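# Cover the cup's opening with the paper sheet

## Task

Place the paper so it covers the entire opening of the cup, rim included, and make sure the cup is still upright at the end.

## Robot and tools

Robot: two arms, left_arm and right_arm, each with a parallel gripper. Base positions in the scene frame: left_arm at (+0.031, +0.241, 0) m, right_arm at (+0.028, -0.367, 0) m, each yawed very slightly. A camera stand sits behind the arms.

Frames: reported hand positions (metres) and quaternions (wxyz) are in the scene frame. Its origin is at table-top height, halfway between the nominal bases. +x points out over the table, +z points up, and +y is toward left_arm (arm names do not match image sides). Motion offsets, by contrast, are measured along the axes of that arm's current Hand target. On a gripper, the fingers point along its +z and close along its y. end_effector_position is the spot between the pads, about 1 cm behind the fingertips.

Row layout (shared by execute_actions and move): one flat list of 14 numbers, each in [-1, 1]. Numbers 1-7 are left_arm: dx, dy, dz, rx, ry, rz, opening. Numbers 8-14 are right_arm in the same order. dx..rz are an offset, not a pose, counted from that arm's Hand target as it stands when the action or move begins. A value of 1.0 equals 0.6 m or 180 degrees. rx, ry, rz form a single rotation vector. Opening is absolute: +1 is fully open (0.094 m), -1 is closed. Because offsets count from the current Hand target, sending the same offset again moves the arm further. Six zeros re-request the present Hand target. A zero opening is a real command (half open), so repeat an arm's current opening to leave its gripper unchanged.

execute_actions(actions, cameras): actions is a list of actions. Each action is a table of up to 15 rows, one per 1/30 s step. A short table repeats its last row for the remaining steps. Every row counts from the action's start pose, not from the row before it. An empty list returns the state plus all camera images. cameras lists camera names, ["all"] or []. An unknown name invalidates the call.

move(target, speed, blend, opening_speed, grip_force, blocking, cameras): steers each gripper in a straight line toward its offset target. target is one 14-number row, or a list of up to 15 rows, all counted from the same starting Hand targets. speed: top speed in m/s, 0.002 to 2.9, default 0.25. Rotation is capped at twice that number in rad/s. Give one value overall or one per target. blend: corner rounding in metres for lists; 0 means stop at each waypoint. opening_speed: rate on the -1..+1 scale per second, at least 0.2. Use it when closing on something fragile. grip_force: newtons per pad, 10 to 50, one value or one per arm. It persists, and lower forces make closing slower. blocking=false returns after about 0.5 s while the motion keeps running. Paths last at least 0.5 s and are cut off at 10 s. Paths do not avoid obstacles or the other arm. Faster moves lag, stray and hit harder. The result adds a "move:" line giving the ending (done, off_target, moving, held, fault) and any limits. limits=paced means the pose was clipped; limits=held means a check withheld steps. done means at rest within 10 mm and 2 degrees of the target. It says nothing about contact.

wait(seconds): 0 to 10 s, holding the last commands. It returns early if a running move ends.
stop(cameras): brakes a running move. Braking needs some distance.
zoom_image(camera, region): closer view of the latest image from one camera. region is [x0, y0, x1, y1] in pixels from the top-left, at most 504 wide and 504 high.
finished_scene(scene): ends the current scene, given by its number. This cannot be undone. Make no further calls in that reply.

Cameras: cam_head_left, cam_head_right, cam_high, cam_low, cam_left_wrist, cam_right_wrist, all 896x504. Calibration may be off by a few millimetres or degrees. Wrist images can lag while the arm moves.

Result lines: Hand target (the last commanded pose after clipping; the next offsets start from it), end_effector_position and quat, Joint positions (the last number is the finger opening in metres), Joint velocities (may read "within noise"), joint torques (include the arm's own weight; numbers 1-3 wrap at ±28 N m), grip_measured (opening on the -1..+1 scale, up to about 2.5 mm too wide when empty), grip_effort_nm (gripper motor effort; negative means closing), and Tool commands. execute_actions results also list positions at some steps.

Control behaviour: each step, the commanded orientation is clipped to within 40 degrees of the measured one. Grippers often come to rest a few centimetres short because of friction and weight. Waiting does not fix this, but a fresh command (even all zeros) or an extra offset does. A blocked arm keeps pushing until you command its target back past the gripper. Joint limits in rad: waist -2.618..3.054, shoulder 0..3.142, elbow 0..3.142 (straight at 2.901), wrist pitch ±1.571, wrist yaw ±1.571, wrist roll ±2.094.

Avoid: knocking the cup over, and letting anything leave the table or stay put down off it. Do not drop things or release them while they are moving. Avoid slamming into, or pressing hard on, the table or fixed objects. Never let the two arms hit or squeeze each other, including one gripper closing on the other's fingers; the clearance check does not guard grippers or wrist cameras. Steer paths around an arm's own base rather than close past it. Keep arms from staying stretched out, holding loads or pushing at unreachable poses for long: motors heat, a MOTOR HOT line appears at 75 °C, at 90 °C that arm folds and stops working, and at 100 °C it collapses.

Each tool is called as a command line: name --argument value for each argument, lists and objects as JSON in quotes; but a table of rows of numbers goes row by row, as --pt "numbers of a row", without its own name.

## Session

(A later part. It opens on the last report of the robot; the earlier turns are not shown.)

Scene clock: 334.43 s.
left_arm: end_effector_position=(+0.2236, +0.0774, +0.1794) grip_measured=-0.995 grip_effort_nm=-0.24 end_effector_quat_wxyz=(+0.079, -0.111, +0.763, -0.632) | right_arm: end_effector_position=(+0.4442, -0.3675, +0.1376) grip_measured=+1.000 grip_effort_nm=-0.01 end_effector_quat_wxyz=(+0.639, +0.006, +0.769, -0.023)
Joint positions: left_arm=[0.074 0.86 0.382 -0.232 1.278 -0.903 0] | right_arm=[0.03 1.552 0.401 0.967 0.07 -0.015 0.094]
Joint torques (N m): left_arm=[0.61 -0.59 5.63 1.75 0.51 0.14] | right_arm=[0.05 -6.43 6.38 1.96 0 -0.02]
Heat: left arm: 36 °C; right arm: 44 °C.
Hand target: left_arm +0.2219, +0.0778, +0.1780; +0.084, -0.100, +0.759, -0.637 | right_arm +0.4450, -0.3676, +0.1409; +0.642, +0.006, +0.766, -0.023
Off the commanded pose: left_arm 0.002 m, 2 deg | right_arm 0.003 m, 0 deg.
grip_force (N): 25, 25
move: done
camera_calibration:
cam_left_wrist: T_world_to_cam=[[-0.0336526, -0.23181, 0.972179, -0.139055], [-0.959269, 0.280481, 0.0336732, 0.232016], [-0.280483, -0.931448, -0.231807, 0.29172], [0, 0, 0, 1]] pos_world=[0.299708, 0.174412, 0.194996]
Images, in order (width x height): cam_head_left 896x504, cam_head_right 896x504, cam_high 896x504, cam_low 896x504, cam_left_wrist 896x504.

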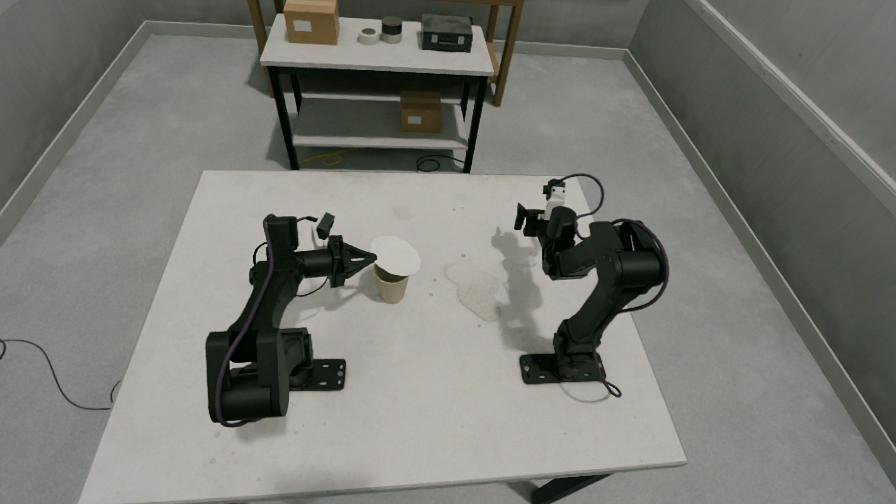

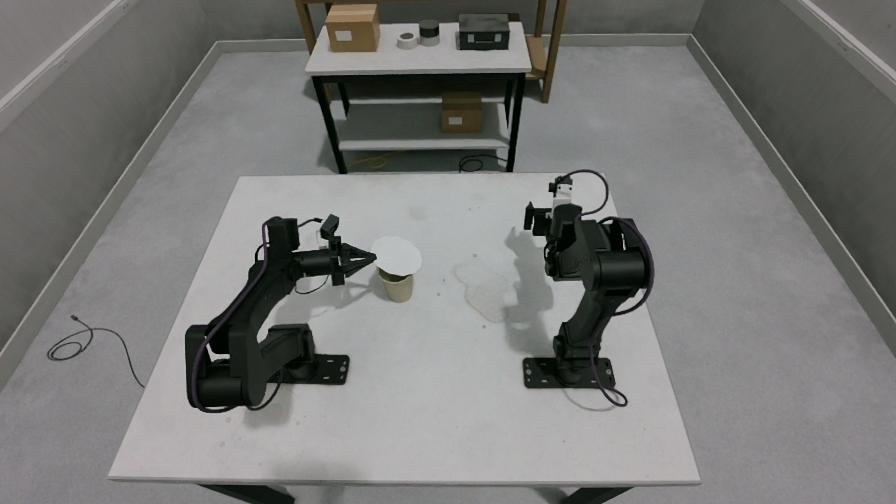

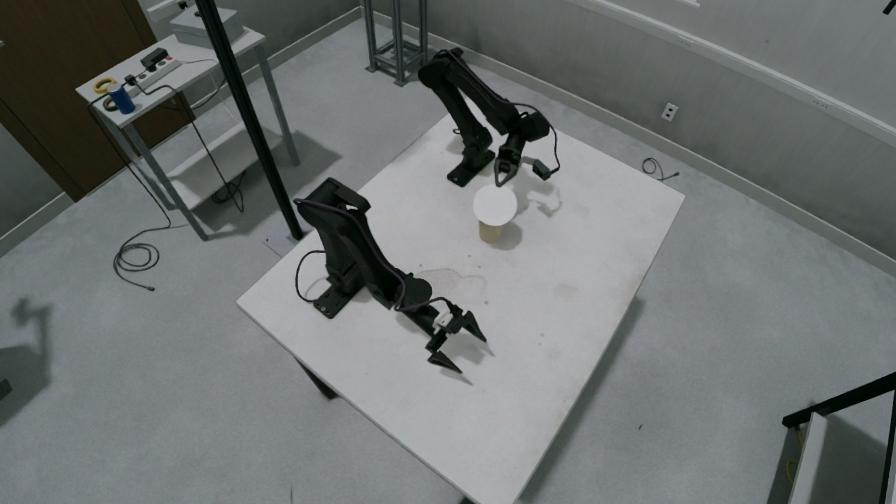

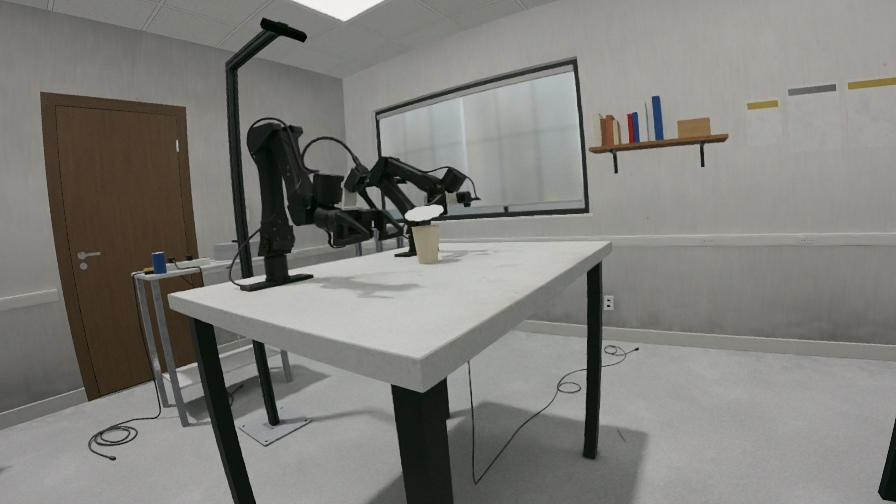

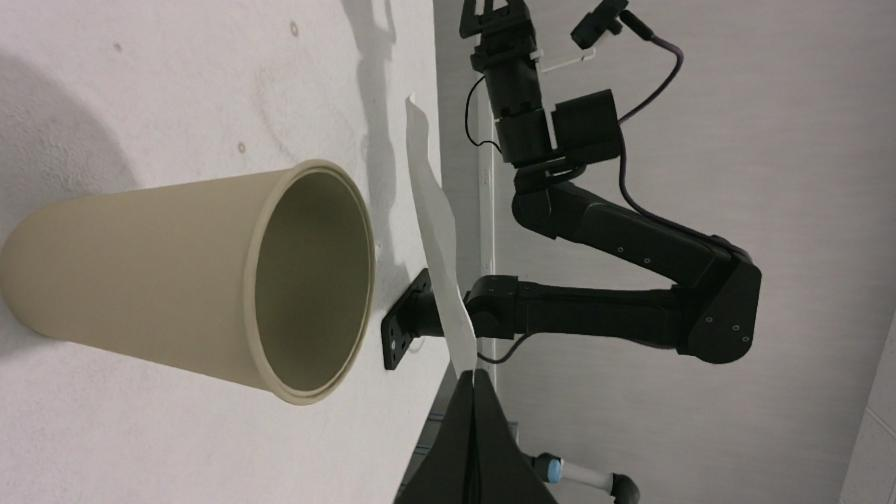

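move --pt "0.0017 0.0367 0.0035 0 0 0 -1.0 0 0 0 0 0 0 1.0" --pt "0.0032 0.0745 -0.0003 0 0 0 -1.0 0 0 0 0 0 0 1.0" --speed 0.04 --blend '[0.01, 0]' --cameras '["cam_left_wrist","cam_head_right","cam_head_left","cam_low","cam_high"]'

zoom_image --camera "cam_head_right" --region '[330, 190, 450, 310]'

zoom_image --camera "cam_low" --region '[370, 150, 510, 275]'

zoom_image --camera "cam_high" --region '[430, 120, 570, 250]'

Scene clock: 357.00 s.
left_arm: end_effector_position=(+0.2202, +0.0847, +0.1342) grip_measured=-0.995 grip_effort_nm=-0.24 end_effector_quat_wxyz=(+0.078, -0.111, +0.764, -0.631) | right_arm: end_effector_position=(+0.4442, -0.3675, +0.1376) grip_measured=+1.000 grip_effort_nm=-0.01 end_effector_quat_wxyz=(+0.639, +0.006, +0.769, -0.023)
Joint positions: left_arm=[0.125 0.981 0.259 -0.122 1.313 -0.763 0] | right_arm=[0.03 1.552 0.401 0.967 0.07 -0.015 0.094]
Joint torques (N m): left_arm=[0.61 -0.76 5.26 1.61 0.55 0.12] | right_arm=[0.05 -6.45 6.38 1.95 0 -0.02]
Heat: left arm: 36 °C; right arm: 44 °C.
Hand target: left_arm +0.2181, +0.0849, +0.1340; +0.084, -0.100, +0.760, -0.637 | right_arm +0.4450, -0.3676, +0.1409; +0.642, +0.006, +0.766, -0.023
Off the commanded pose: left_arm 0.002 m, 2 deg | right_arm 0.003 m, 0 deg.
grip_force (N): 25, 25
move: done
camera_calibration:
cam_left_wrist: T_world_to_cam=[[-0.033211, -0.234154, 0.971632, -0.0932549], [-0.959233, 0.280467, 0.0348025, 0.228045], [-0.28066, -0.930865, -0.233923, 0.28738], [0, 0, 0, 1]] pos_world=[0.296307, 0.181717, 0.149897]
Images, in order (width x height): cam_head_left 896x504, cam_head_right 896x504, cam_high 896x504, cam_low 896x504, cam_left_wrist 896x504.

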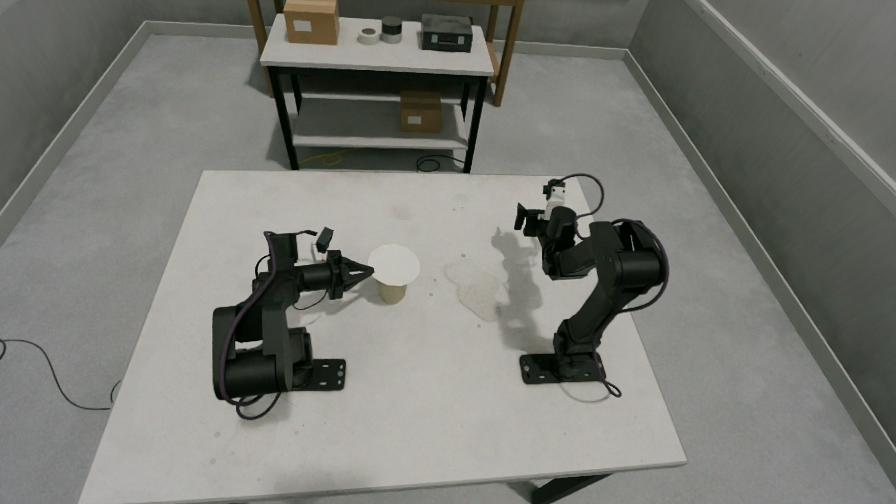

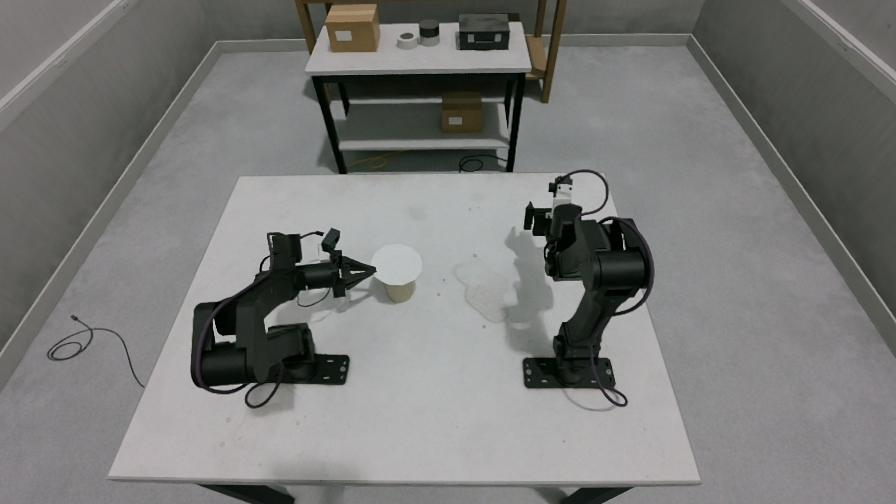

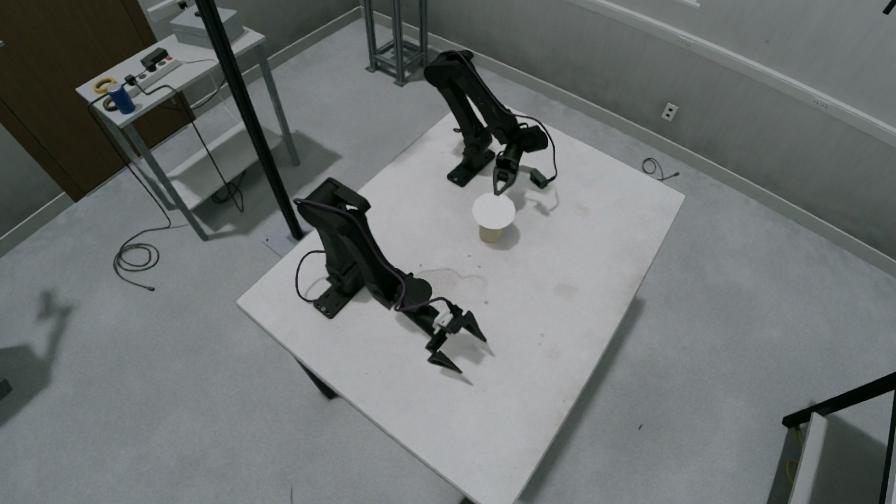

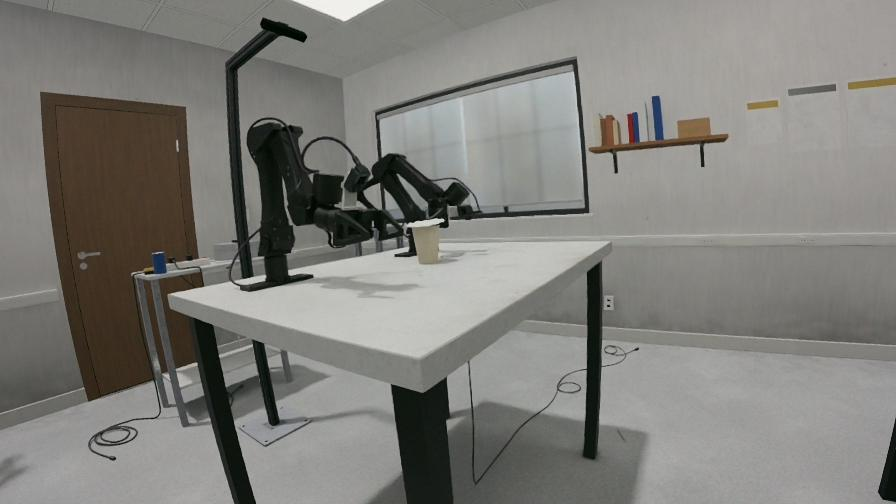

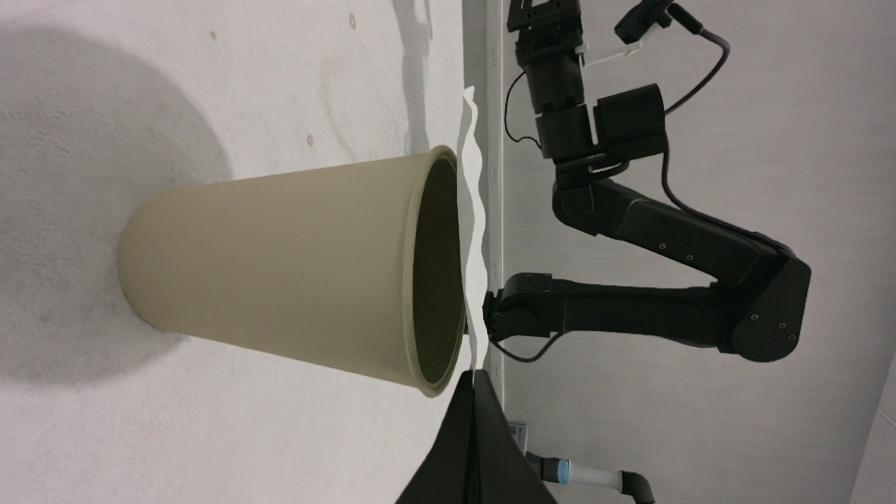

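Scaled by 4.200 from the camera's 896x504 image, which has a finer 1280x720 frame.

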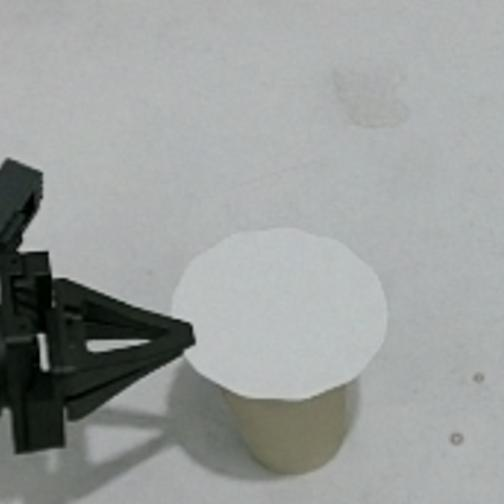

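Scaled by 3.600 from the camera's 896x504 image, which has a finer 1280x720 frame.

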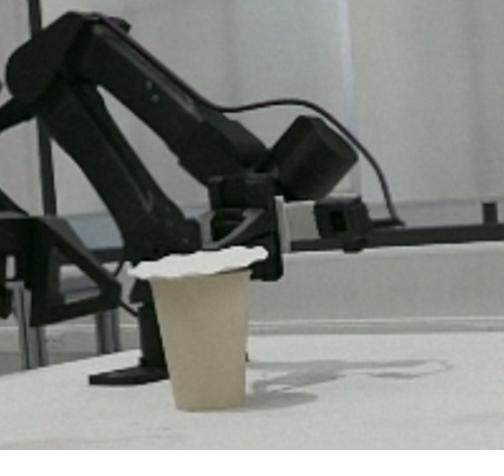

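Scaled by 3.600 from the camera's 896x504 image, which has a finer 1280x720 frame.

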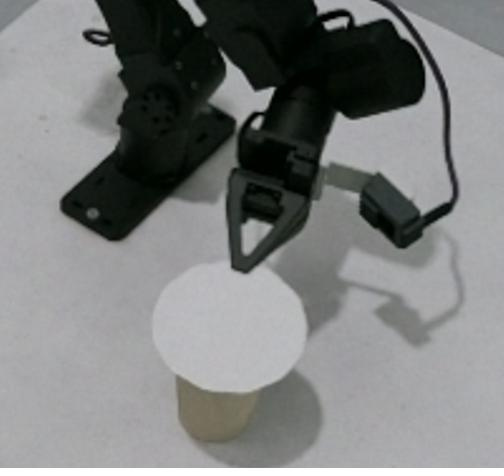

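move --pt "0 0.0205 -0.0015 0 0 0 -1.0 0 0 0 0 0 0 1.0" --pt "0 0.0205 -0.0015 0 0 0 0.2 0 0 0 0 0 0 1.0" --pt "0 0.0105 -0.1348 0 0 0 0.2 0 0 0 0 0 0 1.0" --speed 0.05 --opening_speed 0.6 --cameras '["cam_left_wrist","cam_head_right","cam_head_left","cam_low","cam_high"]'

zoom_image --camera "cam_head_right" --region '[330, 190, 450, 310]'

zoom_image --camera "cam_low" --region '[370, 150, 510, 275]'

zoom_image --camera "cam_high" --region '[430, 120, 570, 250]'

zoom_image --camera "cam_head_left" --region '[330, 190, 450, 310]'

Scene clock: 371.07 s.
left_arm: end_effector_position=(+0.1926, +0.1571, +0.1369) grip_measured=+0.198 grip_effort_nm=0.14 end_effector_quat_wxyz=(+0.090, -0.129, +0.780, -0.605) | right_arm: end_effector_position=(+0.4442, -0.3675, +0.1376) grip_measured=+1.000 grip_effort_nm=-0.01 end_effector_quat_wxyz=(+0.639, +0.006, +0.769, -0.023)
Joint positions: left_arm=[0.674 1.466 0.562 -1.564 1.156 0.924 0.056] | right_arm=[0.03 1.552 0.401 0.967 0.07 -0.015 0.094]
Joint torques (N m): left_arm=[0.27 -1.95 6.64 -0.99 0.33 0.18] | right_arm=[0.05 -6.45 6.38 1.96 0.01 -0.02]
Heat: left arm: 36 °C; right arm: 44 °C.
Hand target: left_arm +0.1971, +0.1629, +0.1419; +0.084, -0.100, +0.759, -0.637 | right_arm +0.4450, -0.3676, +0.1409; +0.642, +0.006, +0.766, -0.023
Off the commanded pose: left_arm 0.009 m, 6 deg | right_arm 0.003 m, 0 deg.
joint sent to its limit (left arm) — joint 4 (wrist pitch), lower limit. The joint targets are off in orientation, not in position.
grip_force (N): 25, 25
move: off_target (left_arm)
camera_calibration:
cam_left_wrist: T_world_to_cam=[[-0.008065, -0.293918, 0.955797, -0.0731066], [-0.969771, 0.235417, 0.0642102, 0.186196], [-0.243883, -0.926386, -0.286932, 0.347196], [0, 0, 0, 1]] pos_world=[0.264653, 0.256317, 0.157541]
Images, in order (width x height): cam_head_left 896x504, cam_head_right 896x504, cam_high 896x504, cam_low 896x504, cam_left_wrist 896x504.

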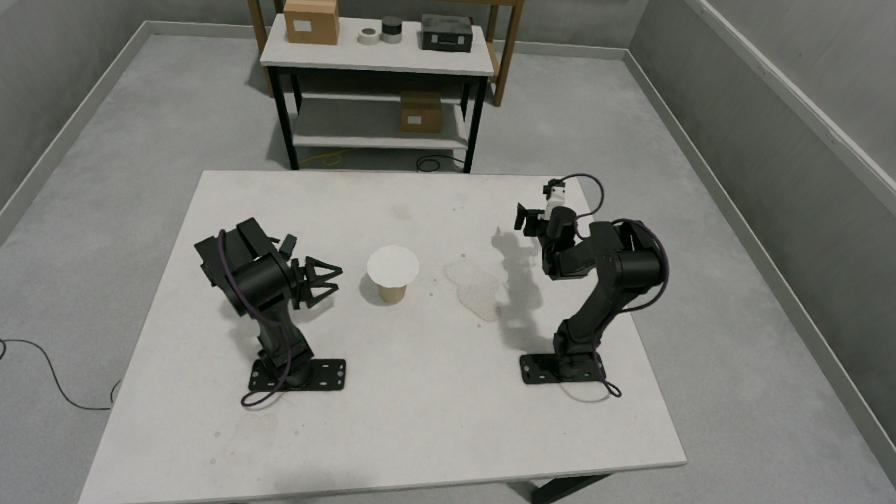

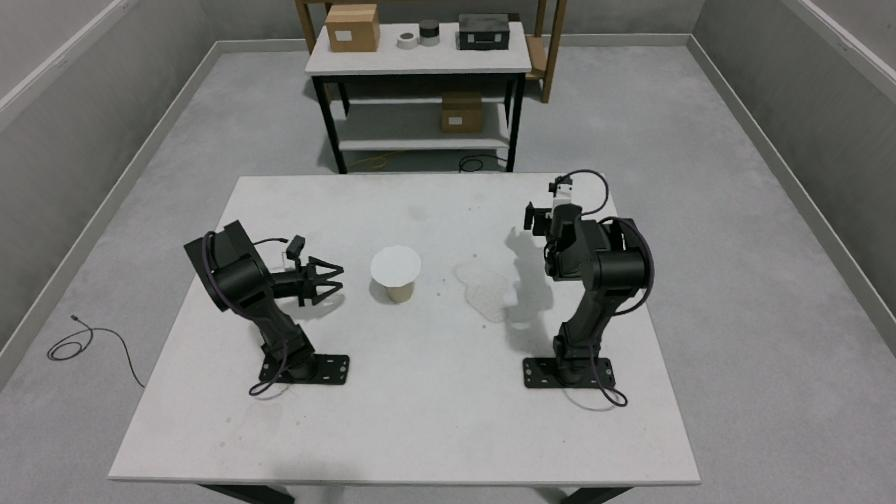

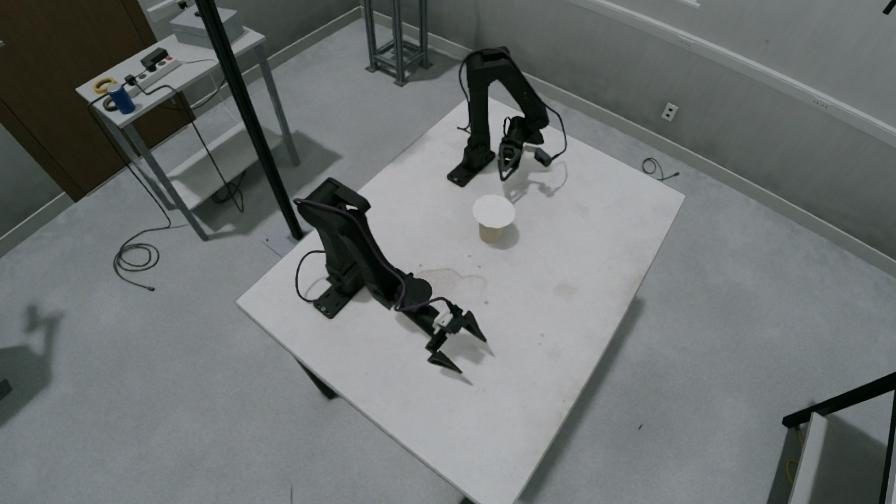

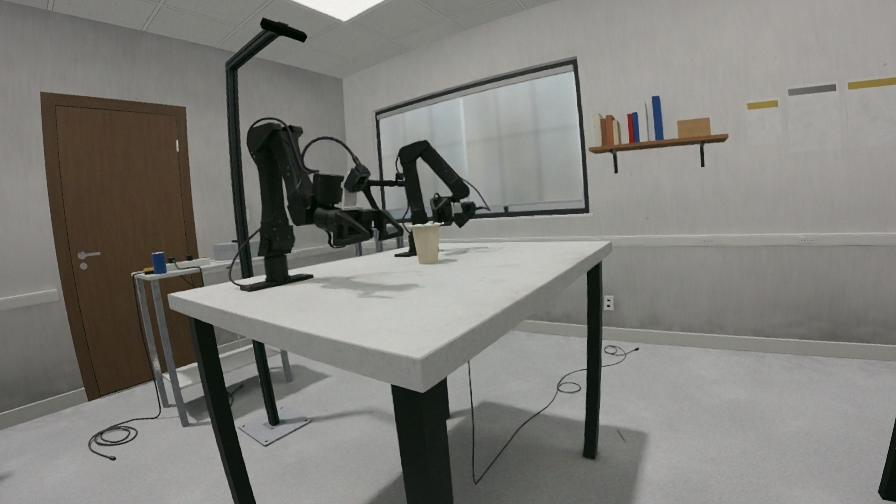

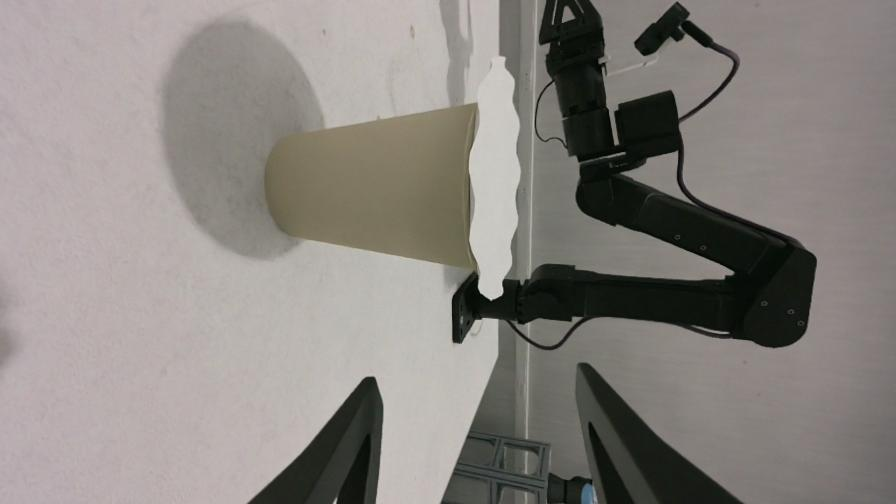

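Scaled by 4.200 from the camera's 896x504 image, which has a finer 1280x720 frame.

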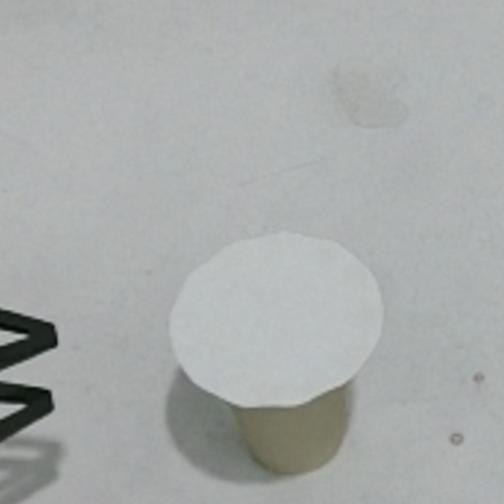

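Scaled by 3.600 from the camera's 896x504 image, which has a finer 1280x720 frame.

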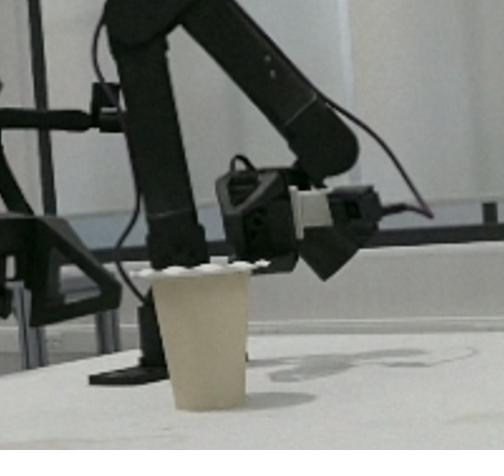

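Scaled by 3.600 from the camera's 896x504 image, which has a finer 1280x720 frame.

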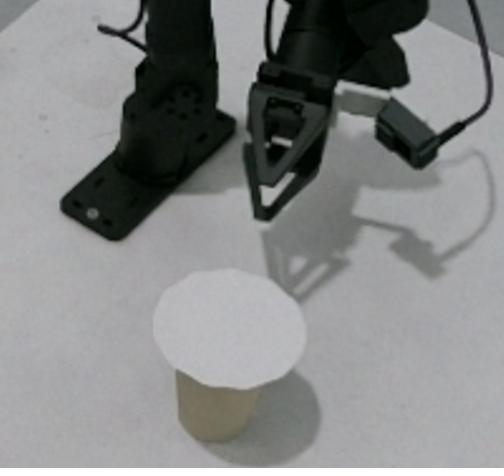

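Scaled by 4.200 from the camera's 896x504 image, which has a finer 1280x720 frame.

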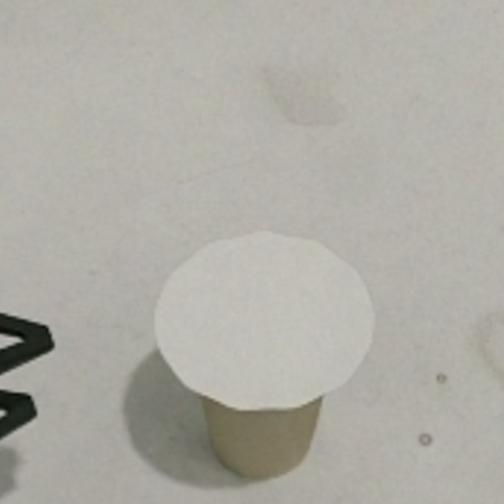

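finished_scene --scene 2

The scene is finished: the task was done.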